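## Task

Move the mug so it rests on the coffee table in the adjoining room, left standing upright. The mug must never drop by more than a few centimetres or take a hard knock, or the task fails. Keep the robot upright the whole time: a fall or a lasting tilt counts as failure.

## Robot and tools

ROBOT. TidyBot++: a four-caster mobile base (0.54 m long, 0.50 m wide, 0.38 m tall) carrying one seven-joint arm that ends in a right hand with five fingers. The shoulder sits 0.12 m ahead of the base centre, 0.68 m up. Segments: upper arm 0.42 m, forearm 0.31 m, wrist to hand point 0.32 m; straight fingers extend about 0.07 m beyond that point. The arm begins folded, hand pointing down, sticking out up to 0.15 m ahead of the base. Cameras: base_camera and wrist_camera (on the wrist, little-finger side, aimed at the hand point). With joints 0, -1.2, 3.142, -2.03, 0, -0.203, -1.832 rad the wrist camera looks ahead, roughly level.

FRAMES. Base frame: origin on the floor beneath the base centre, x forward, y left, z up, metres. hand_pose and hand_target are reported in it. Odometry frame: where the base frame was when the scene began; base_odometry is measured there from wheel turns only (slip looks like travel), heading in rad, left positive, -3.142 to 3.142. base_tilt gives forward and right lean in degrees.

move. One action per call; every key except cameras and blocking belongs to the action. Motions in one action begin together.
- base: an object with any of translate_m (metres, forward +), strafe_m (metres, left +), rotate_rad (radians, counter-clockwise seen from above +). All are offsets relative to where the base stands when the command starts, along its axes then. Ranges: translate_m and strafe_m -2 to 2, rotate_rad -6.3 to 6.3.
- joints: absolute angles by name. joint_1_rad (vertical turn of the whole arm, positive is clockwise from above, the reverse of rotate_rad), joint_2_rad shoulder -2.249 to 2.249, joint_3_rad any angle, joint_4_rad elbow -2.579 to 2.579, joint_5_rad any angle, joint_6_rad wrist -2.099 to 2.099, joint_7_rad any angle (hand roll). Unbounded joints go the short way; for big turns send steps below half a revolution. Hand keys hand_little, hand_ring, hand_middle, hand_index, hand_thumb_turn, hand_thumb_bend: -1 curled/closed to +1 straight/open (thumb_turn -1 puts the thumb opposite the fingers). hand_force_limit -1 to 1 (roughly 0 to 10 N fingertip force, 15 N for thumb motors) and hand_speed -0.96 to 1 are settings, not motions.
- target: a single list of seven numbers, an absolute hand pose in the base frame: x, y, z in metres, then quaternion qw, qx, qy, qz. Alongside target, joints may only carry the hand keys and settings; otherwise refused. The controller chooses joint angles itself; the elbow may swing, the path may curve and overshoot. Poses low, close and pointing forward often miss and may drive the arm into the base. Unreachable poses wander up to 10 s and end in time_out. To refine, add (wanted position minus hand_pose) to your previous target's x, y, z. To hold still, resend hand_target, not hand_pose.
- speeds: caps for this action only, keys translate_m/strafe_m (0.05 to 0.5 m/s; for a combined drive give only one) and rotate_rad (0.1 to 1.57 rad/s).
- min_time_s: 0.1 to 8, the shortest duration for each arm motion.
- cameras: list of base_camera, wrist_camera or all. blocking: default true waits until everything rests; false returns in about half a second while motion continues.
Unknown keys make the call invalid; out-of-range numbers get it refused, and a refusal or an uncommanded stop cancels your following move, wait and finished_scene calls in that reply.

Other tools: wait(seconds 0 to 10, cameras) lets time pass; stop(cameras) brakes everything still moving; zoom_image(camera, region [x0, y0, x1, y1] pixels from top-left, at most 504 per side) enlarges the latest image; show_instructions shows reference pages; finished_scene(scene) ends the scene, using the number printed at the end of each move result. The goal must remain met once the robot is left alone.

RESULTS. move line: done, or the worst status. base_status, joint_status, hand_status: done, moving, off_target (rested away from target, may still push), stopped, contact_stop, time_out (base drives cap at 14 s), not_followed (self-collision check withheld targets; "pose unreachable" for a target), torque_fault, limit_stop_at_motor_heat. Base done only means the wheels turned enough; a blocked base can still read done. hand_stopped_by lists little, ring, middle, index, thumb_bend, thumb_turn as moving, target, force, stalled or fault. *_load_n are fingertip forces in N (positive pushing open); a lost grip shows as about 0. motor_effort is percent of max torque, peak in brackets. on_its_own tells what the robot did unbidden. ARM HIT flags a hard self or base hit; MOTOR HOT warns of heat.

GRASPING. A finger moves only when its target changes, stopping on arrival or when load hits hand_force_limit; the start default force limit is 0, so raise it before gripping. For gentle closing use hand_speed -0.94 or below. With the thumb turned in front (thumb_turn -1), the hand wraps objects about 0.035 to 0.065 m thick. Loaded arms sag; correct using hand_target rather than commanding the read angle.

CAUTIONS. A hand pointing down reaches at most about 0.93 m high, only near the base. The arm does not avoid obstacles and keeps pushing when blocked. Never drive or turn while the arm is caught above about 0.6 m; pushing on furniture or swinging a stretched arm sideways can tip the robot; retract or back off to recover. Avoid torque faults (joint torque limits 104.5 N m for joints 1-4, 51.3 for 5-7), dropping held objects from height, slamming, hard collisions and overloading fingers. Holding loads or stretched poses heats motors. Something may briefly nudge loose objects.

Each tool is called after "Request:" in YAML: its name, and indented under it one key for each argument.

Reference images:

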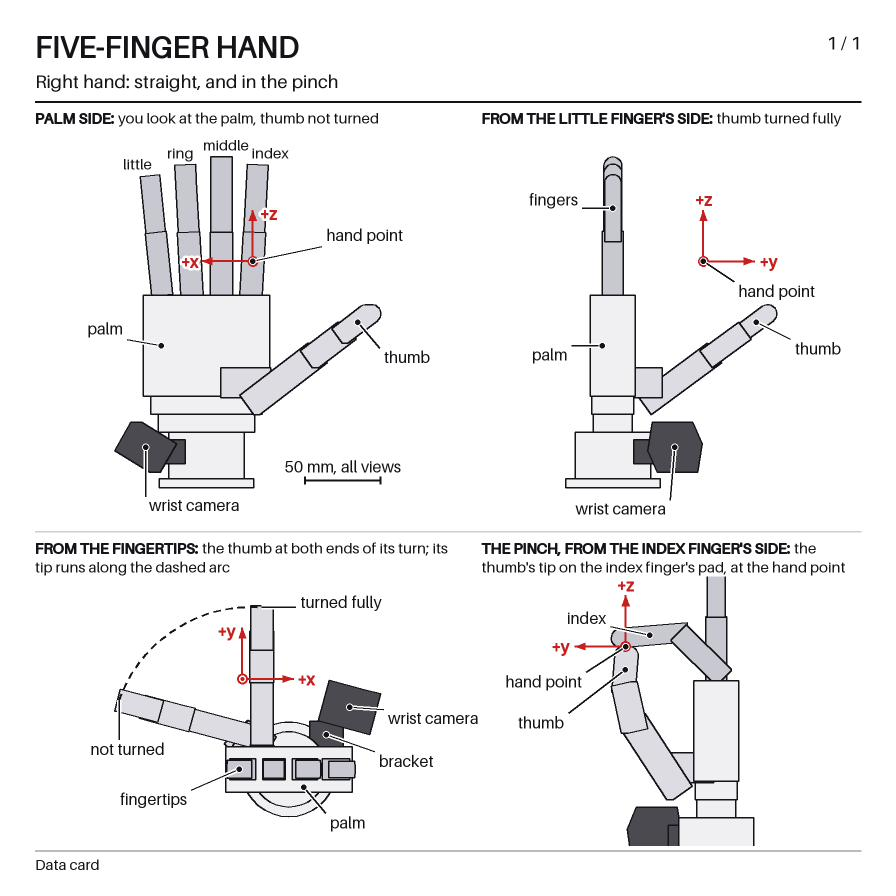

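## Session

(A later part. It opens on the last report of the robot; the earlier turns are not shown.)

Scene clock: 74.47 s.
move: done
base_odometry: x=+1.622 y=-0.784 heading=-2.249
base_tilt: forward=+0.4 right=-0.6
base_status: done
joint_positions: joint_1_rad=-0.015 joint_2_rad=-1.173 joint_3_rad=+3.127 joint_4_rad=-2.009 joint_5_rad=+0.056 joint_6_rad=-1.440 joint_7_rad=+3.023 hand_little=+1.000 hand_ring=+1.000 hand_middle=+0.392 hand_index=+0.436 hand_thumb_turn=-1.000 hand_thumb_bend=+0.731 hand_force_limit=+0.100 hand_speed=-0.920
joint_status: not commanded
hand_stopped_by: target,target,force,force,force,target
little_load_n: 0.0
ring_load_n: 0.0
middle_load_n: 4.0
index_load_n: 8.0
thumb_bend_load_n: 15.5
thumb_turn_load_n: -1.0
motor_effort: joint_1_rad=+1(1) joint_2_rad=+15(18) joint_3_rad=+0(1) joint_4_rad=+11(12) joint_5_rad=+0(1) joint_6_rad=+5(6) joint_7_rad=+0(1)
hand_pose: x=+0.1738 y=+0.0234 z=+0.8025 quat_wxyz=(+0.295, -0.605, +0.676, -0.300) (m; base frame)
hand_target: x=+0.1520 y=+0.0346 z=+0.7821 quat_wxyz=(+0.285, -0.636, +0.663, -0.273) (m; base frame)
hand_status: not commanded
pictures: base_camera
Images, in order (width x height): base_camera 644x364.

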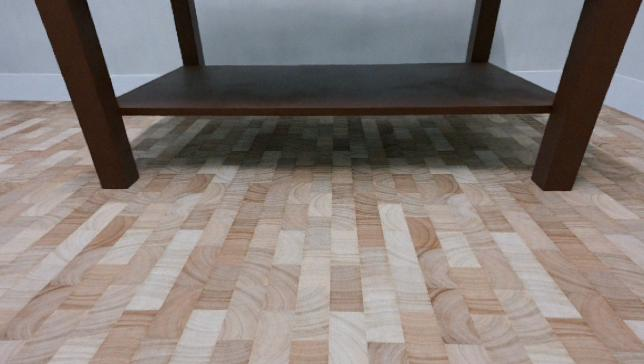

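Request:
move:
  base: {"translate_m":0.53}
  speeds: {"translate_m":0.3}
  target: [0.62, 0.04, 0.80, 0.2706, -0.6533, 0.6533, -0.2706]
  min_time_s: 3

Request:
move:
  target: [0.72, 0.03, 0.65, 0.2706, -0.6533, 0.6533, -0.2706]
  min_time_s: 2.5
  cameras: ["all"]

Scene clock: 77.93 s.
move: done
base_odometry: x=+1.289 y=-1.197 heading=-2.249
base_tilt: forward=+0.4 right=-0.6
base_status: done
joint_positions: joint_1_rad=-0.015 joint_2_rad=-0.013 joint_3_rad=+3.127 joint_4_rad=-1.713 joint_5_rad=+0.056 joint_6_rad=-0.777 joint_7_rad=+3.025 hand_little=+1.000 hand_ring=+1.000 hand_middle=+0.392 hand_index=+0.436 hand_thumb_turn=-1.000 hand_thumb_bend=+0.731 hand_force_limit=+0.100 hand_speed=-0.920
joint_status: not commanded
hand_stopped_by: target,target,force,force,force,target
little_load_n: 0.0
ring_load_n: 0.0
middle_load_n: 4.0
index_load_n: 7.5
thumb_bend_load_n: 15.5
thumb_turn_load_n: -1.0
motor_effort: joint_1_rad=+1(1) joint_2_rad=-17(19) joint_3_rad=+0(1) joint_4_rad=+16(16) joint_5_rad=+0(1) joint_6_rad=+5(7) joint_7_rad=+0(0)
hand_pose: x=+0.5783 y=+0.0374 z=+0.7718 quat_wxyz=(+0.230, -0.648, +0.688, -0.232) (m; base frame)
hand_target: x=+0.6200 y=+0.0400 z=+0.8000 quat_wxyz=(+0.271, -0.653, +0.653, -0.271) (m; base frame)
hand_status: done (0.050 m and 7.6 deg from the pose sent, 0.447 m and 7.5 deg at the start)
pictures: none

Scene clock: 80.77 s.
move: done
base_odometry: x=+1.289 y=-1.197 heading=-2.249
base_tilt: forward=+0.4 right=-0.6
base_status: not commanded
joint_positions: joint_1_rad=+0.256 joint_2_rad=+0.342 joint_3_rad=+2.790 joint_4_rad=-1.713 joint_5_rad=+0.455 joint_6_rad=-0.389 joint_7_rad=+2.769 hand_little=+1.000 hand_ring=+1.000 hand_middle=+0.392 hand_index=+0.436 hand_thumb_turn=-1.000 hand_thumb_bend=+0.731 hand_force_limit=+0.100 hand_speed=-0.920
joint_status: not commanded
hand_stopped_by: target,target,force,force,force,target
little_load_n: 0.0
ring_load_n: 0.0
middle_load_n: 4.0
index_load_n: 7.0
thumb_bend_load_n: 15.5
thumb_turn_load_n: -0.5
motor_effort: joint_1_rad=+1(1) joint_2_rad=-26(27) joint_3_rad=-3(4) joint_4_rad=+15(16) joint_5_rad=+1(2) joint_6_rad=+5(5) joint_7_rad=+0(0)
hand_pose: x=+0.7046 y=+0.0230 z=+0.6612 quat_wxyz=(+0.244, -0.664, +0.652, -0.271) (m; base frame)
hand_target: x=+0.7200 y=+0.0300 z=+0.6500 quat_wxyz=(+0.271, -0.653, +0.653, -0.271) (m; base frame)
hand_status: done (0.020 m and 3.3 deg from the pose sent, 0.187 m and 7.6 deg at the start)
pictures: base_camera, wrist_camera
Images, in order (width x height): base_camera 644x364, wrist_camera 504x504.

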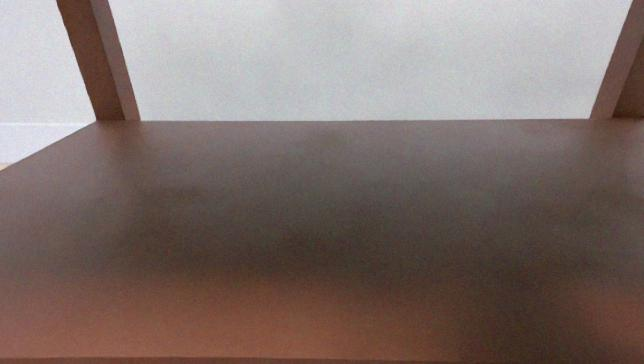

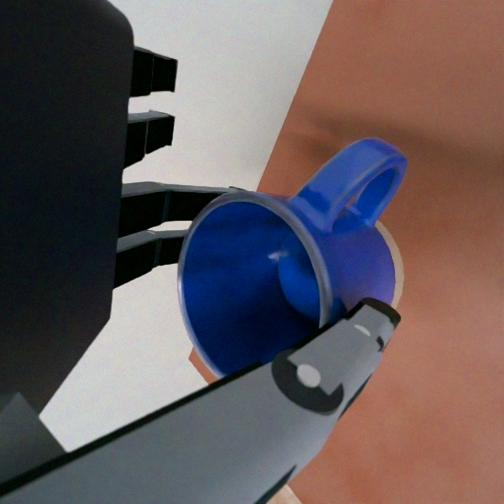

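Request:
move:
  target: [0.72, 0.035, 0.56, 0.2706, -0.6533, 0.6533, -0.2706]
  min_time_s: 2
  cameras: ["wrist_camera"]

Scene clock: 83.27 s.
move: done
base_odometry: x=+1.289 y=-1.197 heading=-2.249
base_tilt: forward=+0.5 right=-0.6
base_status: not commanded
joint_positions: joint_1_rad=-0.004 joint_2_rad=+0.441 joint_3_rad=+3.151 joint_4_rad=-1.859 joint_5_rad=+0.715 joint_6_rad=-0.080 joint_7_rad=+2.434 hand_little=+1.000 hand_ring=+1.000 hand_middle=+0.392 hand_index=+0.436 hand_thumb_turn=-1.000 hand_thumb_bend=+0.731 hand_force_limit=+0.100 hand_speed=-0.920
joint_status: not commanded
hand_stopped_by: target,target,force,force,force,target
little_load_n: 0.0
ring_load_n: 0.0
middle_load_n: 3.5
index_load_n: 7.5
thumb_bend_load_n: 15.5
thumb_turn_load_n: -1.0
motor_effort: joint_1_rad=+1(2) joint_2_rad=-28(29) joint_3_rad=-1(3) joint_4_rad=+12(14) joint_5_rad=+1(2) joint_6_rad=+4(5) joint_7_rad=+0(0)
hand_pose: x=+0.7179 y=+0.0118 z=+0.5810 quat_wxyz=(+0.249, -0.648, +0.659, -0.289) (m; base frame)
hand_target: x=+0.7200 y=+0.0350 z=+0.5600 quat_wxyz=(+0.271, -0.653, +0.653, -0.271) (m; base frame)
hand_status: done (0.031 m and 3.4 deg from the pose sent, 0.103 m and 3.3 deg at the start)
pictures: wrist_camera
Images, in order (width x height): wrist_camera 504x504.

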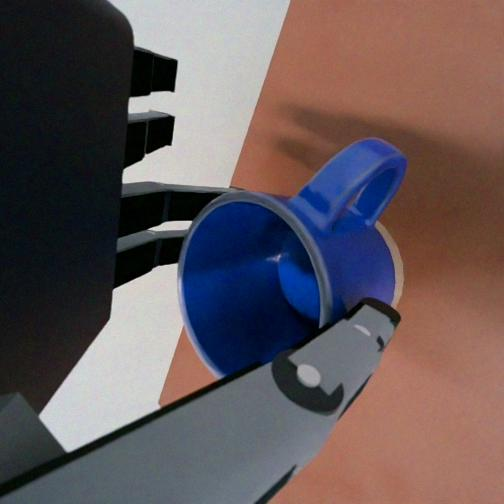

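Request:
move:
  target: [0.72, 0.04, 0.535, 0.2911, -0.6445, 0.6615, -0.2499]
  min_time_s: 1.5
  cameras: ["wrist_camera"]

Scene clock: 85.30 s.
move: done
base_odometry: x=+1.289 y=-1.197 heading=-2.249
base_tilt: forward=+0.5 right=-0.6
base_status: not commanded
joint_positions: joint_1_rad=-0.004 joint_2_rad=+0.489 joint_3_rad=+3.166 joint_4_rad=-1.888 joint_5_rad=+0.716 joint_6_rad=+0.029 joint_7_rad=+2.433 hand_little=+1.000 hand_ring=+1.000 hand_middle=+0.392 hand_index=+0.436 hand_thumb_turn=-1.000 hand_thumb_bend=+0.731 hand_force_limit=+0.100 hand_speed=-0.920
joint_status: not commanded
hand_stopped_by: target,target,force,force,force,target
little_load_n: 0.0
ring_load_n: 0.0
middle_load_n: 3.5
index_load_n: 7.0
thumb_bend_load_n: 15.5
thumb_turn_load_n: -1.0
motor_effort: joint_1_rad=+1(1) joint_2_rad=-29(30) joint_3_rad=-1(1) joint_4_rad=+11(13) joint_5_rad=+0(1) joint_6_rad=+5(5) joint_7_rad=+0(0)
hand_pose: x=+0.7200 y=+0.0259 z=+0.5561 quat_wxyz=(+0.270, -0.654, +0.652, -0.272) (m; base frame)
hand_target: x=+0.7200 y=+0.0400 z=+0.5350 quat_wxyz=(+0.291, -0.644, +0.661, -0.250) (m; base frame)
hand_status: done (0.025 m and 3.8 deg from the pose sent, 0.054 m and 6.6 deg at the start)
pictures: wrist_camera
Images, in order (width x height): wrist_camera 504x504.

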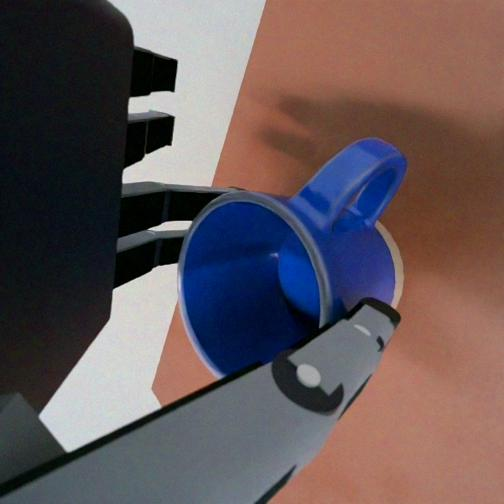

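Request:
move:
  target: [0.72, 0.04, 0.52, 0.2911, -0.6445, 0.6615, -0.2499]
  min_time_s: 1.2
  cameras: ["wrist_camera"]

Scene clock: 86.87 s.
move: done
base_odometry: x=+1.289 y=-1.197 heading=-2.249
base_tilt: forward=+0.5 right=-0.6
base_status: not commanded
joint_positions: joint_1_rad=-0.031 joint_2_rad=+0.517 joint_3_rad=+3.229 joint_4_rad=-1.903 joint_5_rad=+0.716 joint_6_rad=+0.083 joint_7_rad=+2.433 hand_little=+1.000 hand_ring=+1.000 hand_middle=+0.392 hand_index=+0.436 hand_thumb_turn=-1.000 hand_thumb_bend=+0.731 hand_force_limit=+0.100 hand_speed=-0.920
joint_status: not commanded
hand_stopped_by: target,target,force,force,force,target
little_load_n: 0.0
ring_load_n: 0.0
middle_load_n: 3.5
index_load_n: 7.5
thumb_bend_load_n: 15.5
thumb_turn_load_n: -1.0
motor_effort: joint_1_rad=+1(1) joint_2_rad=-30(30) joint_3_rad=+0(1) joint_4_rad=+11(12) joint_5_rad=+0(0) joint_6_rad=+5(5) joint_7_rad=+0(0)
hand_pose: x=+0.7202 y=+0.0166 z=+0.5406 quat_wxyz=(+0.267, -0.654, +0.653, -0.273) (m; base frame)
hand_target: x=+0.7200 y=+0.0400 z=+0.5200 quat_wxyz=(+0.291, -0.644, +0.661, -0.250) (m; base frame)
hand_status: done (0.031 m and 4.1 deg from the pose sent, 0.039 m and 3.8 deg at the start)
pictures: wrist_camera
Images, in order (width x height): wrist_camera 504x504.

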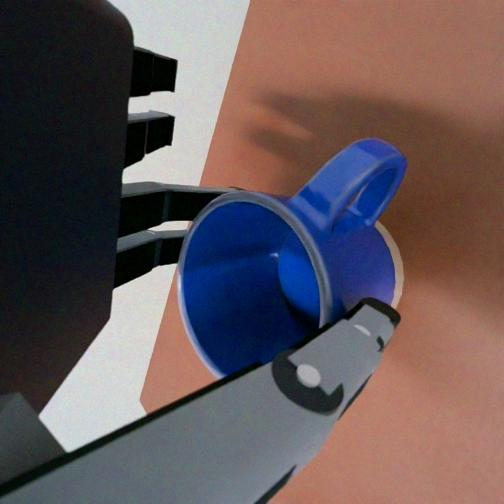

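Request:
move:
  target: [0.72, 0.05, 0.508, 0.2911, -0.6445, 0.6615, -0.2499]
  min_time_s: 1.2
  cameras: ["wrist_camera"]

Request:
move:
  target: [0.72, 0.05, 0.498, 0.2911, -0.6445, 0.6615, -0.2499]
  min_time_s: 1.2
  cameras: ["wrist_camera"]

Scene clock: 88.43 s.
move: done
base_odometry: x=+1.289 y=-1.197 heading=-2.249
base_tilt: forward=+0.5 right=-0.6
base_status: not commanded
joint_positions: joint_1_rad=-0.100 joint_2_rad=+0.541 joint_3_rad=+3.292 joint_4_rad=-1.913 joint_5_rad=+0.702 joint_6_rad=+0.123 joint_7_rad=+2.433 hand_little=+1.000 hand_ring=+1.000 hand_middle=+0.392 hand_index=+0.436 hand_thumb_turn=-1.000 hand_thumb_bend=+0.731 hand_force_limit=+0.100 hand_speed=-0.920
joint_status: not commanded
hand_stopped_by: target,target,force,force,force,target
little_load_n: 0.0
ring_load_n: 0.0
middle_load_n: 3.5
index_load_n: 7.5
thumb_bend_load_n: 15.5
thumb_turn_load_n: -1.0
motor_effort: joint_1_rad=+1(1) joint_2_rad=-29(30) joint_3_rad=+0(1) joint_4_rad=+10(11) joint_5_rad=+0(0) joint_6_rad=+4(5) joint_7_rad=+0(0)
hand_pose: x=+0.7201 y=+0.0286 z=+0.5292 quat_wxyz=(+0.268, -0.662, +0.645, -0.272) (m; base frame)
hand_target: x=+0.7200 y=+0.0500 z=+0.5080 quat_wxyz=(+0.291, -0.644, +0.661, -0.250) (m; base frame)
hand_status: done (0.030 m and 4.6 deg from the pose sent, 0.047 m and 4.1 deg at the start)
pictures: wrist_camera
Images, in order (width x height): wrist_camera 504x504.

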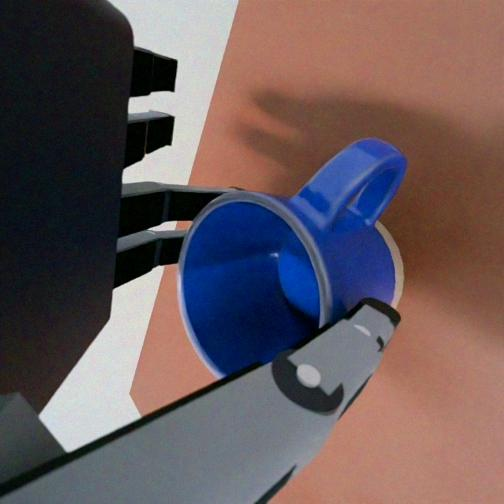

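Scene clock: 89.93 s.
move: done
base_odometry: x=+1.289 y=-1.197 heading=-2.249
base_tilt: forward=+0.4 right=-0.6
base_status: not commanded
joint_positions: joint_1_rad=-0.114 joint_2_rad=+0.550 joint_3_rad=+3.318 joint_4_rad=-1.915 joint_5_rad=+0.675 joint_6_rad=+0.157 joint_7_rad=+2.433 hand_little=+1.000 hand_ring=+1.000 hand_middle=+0.392 hand_index=+0.436 hand_thumb_turn=-1.000 hand_thumb_bend=+0.731 hand_force_limit=+0.100 hand_speed=-0.920
joint_status: not commanded
hand_stopped_by: target,target,force,force,force,target
little_load_n: 0.0
ring_load_n: 0.0
middle_load_n: 3.0
index_load_n: 7.0
thumb_bend_load_n: 15.5
thumb_turn_load_n: -1.0
motor_effort: joint_1_rad=+0(1) joint_2_rad=-27(29) joint_3_rad=+0(1) joint_4_rad=+9(11) joint_5_rad=+0(1) joint_6_rad=+4(5) joint_7_rad=+0(0)
hand_pose: x=+0.7262 y=+0.0301 z=+0.5293 quat_wxyz=(+0.278, -0.653, +0.649, -0.274) (m; base frame)
hand_target: x=+0.7200 y=+0.0500 z=+0.4980 quat_wxyz=(+0.291, -0.644, +0.661, -0.250) (m; base frame)
hand_status: done (0.038 m and 3.5 deg from the pose sent, 0.038 m and 4.6 deg at the start)
pictures: wrist_camera
Images, in order (width x height): wrist_camera 504x504.

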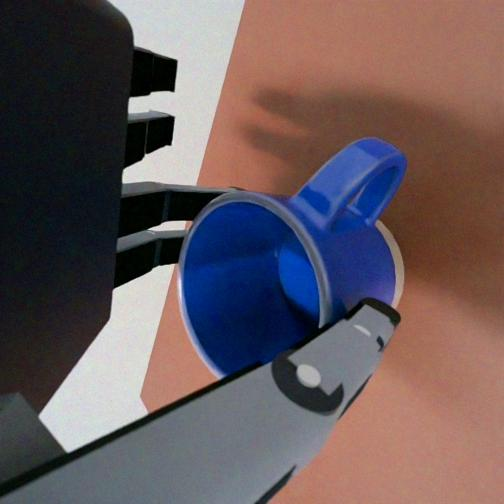

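Request:
move:
  target: [0.717, 0.05, 0.51, 0.2911, -0.6445, 0.6615, -0.2499]
  min_time_s: 1.0

Request:
move:
  joints: {"hand_middle":0.8,"hand_index":0.8,"hand_thumb_bend":1.0,"hand_speed":-0.85}
  cameras: ["wrist_camera"]

Scene clock: 91.33 s.
move: done
base_odometry: x=+1.289 y=-1.197 heading=-2.249
base_tilt: forward=+0.4 right=-0.6
base_status: not commanded
joint_positions: joint_1_rad=-0.114 joint_2_rad=+0.550 joint_3_rad=+3.318 joint_4_rad=-1.915 joint_5_rad=+0.675 joint_6_rad=+0.157 joint_7_rad=+2.433 hand_little=+1.000 hand_ring=+1.000 hand_middle=+0.392 hand_index=+0.436 hand_thumb_turn=-1.000 hand_thumb_bend=+0.731 hand_force_limit=+0.100 hand_speed=-0.920
joint_status: not commanded
hand_stopped_by: target,target,force,force,force,target
little_load_n: 0.0
ring_load_n: 0.0
middle_load_n: 3.5
index_load_n: 7.0
thumb_bend_load_n: 15.5
thumb_turn_load_n: -1.0
motor_effort: joint_1_rad=+1(1) joint_2_rad=-26(27) joint_3_rad=+1(1) joint_4_rad=+9(10) joint_5_rad=-1(1) joint_6_rad=+4(4) joint_7_rad=+0(0)
hand_pose: x=+0.7262 y=+0.0302 z=+0.5293 quat_wxyz=(+0.279, -0.653, +0.649, -0.274) (m; base frame)
hand_target: x=+0.7170 y=+0.0500 z=+0.5100 quat_wxyz=(+0.291, -0.644, +0.661, -0.250) (m; base frame)
hand_status: done (0.029 m and 3.5 deg from the pose sent, 0.029 m and 3.5 deg at the start)
pictures: none

Scene clock: 93.07 s.
move: done
base_odometry: x=+1.289 y=-1.197 heading=-2.249
base_tilt: forward=+0.4 right=-0.6
base_status: not commanded
joint_positions: joint_1_rad=-0.114 joint_2_rad=+0.550 joint_3_rad=+3.318 joint_4_rad=-1.917 joint_5_rad=+0.675 joint_6_rad=+0.157 joint_7_rad=+2.433 hand_little=+1.000 hand_ring=+1.000 hand_middle=+0.800 hand_index=+0.800 hand_thumb_turn=-1.000 hand_thumb_bend=+1.000 hand_force_limit=+0.100 hand_speed=-0.850
joint_status: all done
hand_stopped_by: target,target,target,target,target,target
little_load_n: -0.5
ring_load_n: -0.5
middle_load_n: 0.0
index_load_n: 0.0
thumb_bend_load_n: 0.0
thumb_turn_load_n: -0.5
motor_effort: joint_1_rad=+1(1) joint_2_rad=-27(28) joint_3_rad=+0(1) joint_4_rad=+8(10) joint_5_rad=+0(0) joint_6_rad=+3(4) joint_7_rad=+0(1)
hand_pose: x=+0.7255 y=+0.0301 z=+0.5288 quat_wxyz=(+0.278, -0.653, +0.649, -0.273) (m; base frame)
hand_target: x=+0.7170 y=+0.0500 z=+0.5100 quat_wxyz=(+0.291, -0.644, +0.661, -0.250) (m; base frame)
hand_status: not commanded
pictures: wrist_camera
Images, in order (width x height): wrist_camera 504x504.

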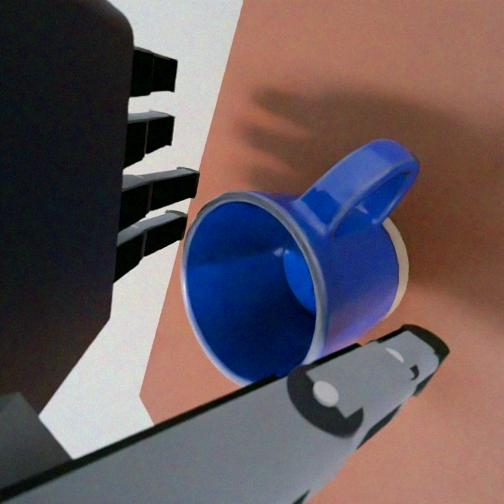

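Request:
move:
  joints: {"hand_middle":1.0,"hand_index":1.0}
  target: [0.717, 0.045, 0.56, 0.2911, -0.6445, 0.6615, -0.2499]
  min_time_s: 1.5
  cameras: ["wrist_camera"]

Scene clock: 94.97 s.
move: done
base_odometry: x=+1.289 y=-1.197 heading=-2.249
base_tilt: forward=+0.4 right=-0.6
base_status: not commanded
joint_positions: joint_1_rad=+0.039 joint_2_rad=+0.512 joint_3_rad=+3.089 joint_4_rad=-1.917 joint_5_rad=+0.716 joint_6_rad=+0.096 joint_7_rad=+2.420 hand_little=+1.000 hand_ring=+1.000 hand_middle=+1.000 hand_index=+1.000 hand_thumb_turn=-1.000 hand_thumb_bend=+1.000 hand_force_limit=+0.100 hand_speed=-0.850
joint_status: all done
hand_stopped_by: target,target,target,target,target,target
little_load_n: 0.0
ring_load_n: 0.0
middle_load_n: 0.0
index_load_n: 0.0
thumb_bend_load_n: 0.0
thumb_turn_load_n: 0.0
motor_effort: joint_1_rad=+1(1) joint_2_rad=-27(28) joint_3_rad=-1(2) joint_4_rad=+9(10) joint_5_rad=+0(0) joint_6_rad=+4(4) joint_7_rad=+0(1)
hand_pose: x=+0.7134 y=+0.0604 z=+0.5448 quat_wxyz=(+0.302, -0.657, +0.648, -0.240) (m; base frame)
hand_target: x=+0.7170 y=+0.0450 z=+0.5600 quat_wxyz=(+0.291, -0.644, +0.661, -0.250) (m; base frame)
hand_status: done (0.022 m and 2.7 deg from the pose sent, 0.036 m and 3.5 deg at the start)
pictures: wrist_camera
Images, in order (width x height): wrist_camera 504x504.

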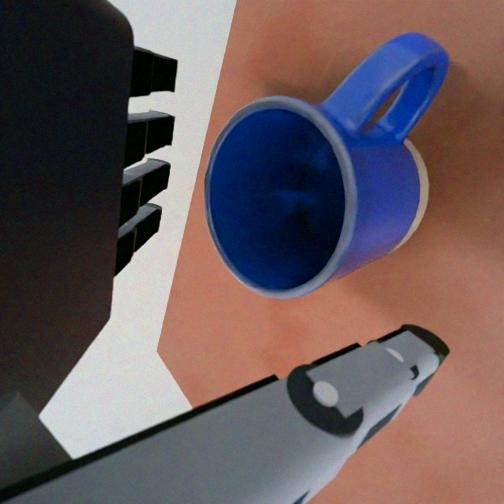

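Request:
move:
  target: [0.70, 0.045, 0.70, 0.2706, -0.6533, 0.6533, -0.2706]
  min_time_s: 1.5
  cameras: ["wrist_camera"]

Scene clock: 97.17 s.
move: done
base_odometry: x=+1.289 y=-1.197 heading=-2.249
base_tilt: forward=+0.4 right=-0.6
base_status: not commanded
joint_positions: joint_1_rad=+0.220 joint_2_rad=+0.295 joint_3_rad=+2.807 joint_4_rad=-1.726 joint_5_rad=+0.406 joint_6_rad=-0.348 joint_7_rad=+2.742 hand_little=+1.000 hand_ring=+1.000 hand_middle=+1.000 hand_index=+1.000 hand_thumb_turn=-1.000 hand_thumb_bend=+1.000 hand_force_limit=+0.100 hand_speed=-0.850
joint_status: not commanded
hand_stopped_by: target,target,target,target,target,target
little_load_n: 0.0
ring_load_n: 0.0
middle_load_n: 0.0
index_load_n: 0.0
thumb_bend_load_n: 0.0
thumb_turn_load_n: 0.0
motor_effort: joint_1_rad=+1(2) joint_2_rad=-22(28) joint_3_rad=-2(3) joint_4_rad=+13(13) joint_5_rad=+1(1) joint_6_rad=+5(5) joint_7_rad=+0(1)
hand_pose: x=+0.7088 y=+0.0491 z=+0.6884 quat_wxyz=(+0.282, -0.646, +0.654, -0.275) (m; base frame)
hand_target: x=+0.7000 y=+0.0450 z=+0.7000 quat_wxyz=(+0.271, -0.653, +0.653, -0.271) (m; base frame)
hand_status: done (0.015 m and 1.6 deg from the pose sent, 0.157 m and 5.1 deg at the start)
pictures: wrist_camera
Images, in order (width x height): wrist_camera 504x504.

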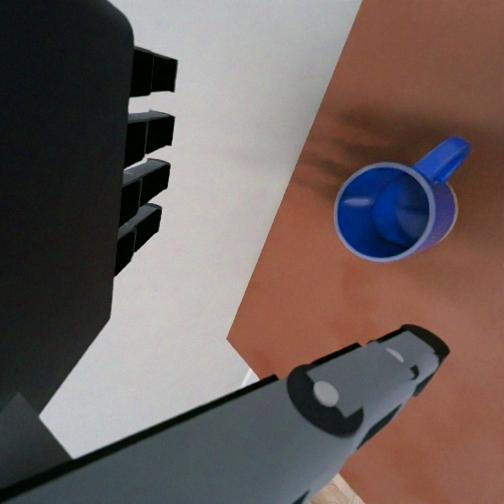

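Mug stands upright on the coffee table.

Request:
finished_scene:
  scene: 2

The scene is finished: the task was done.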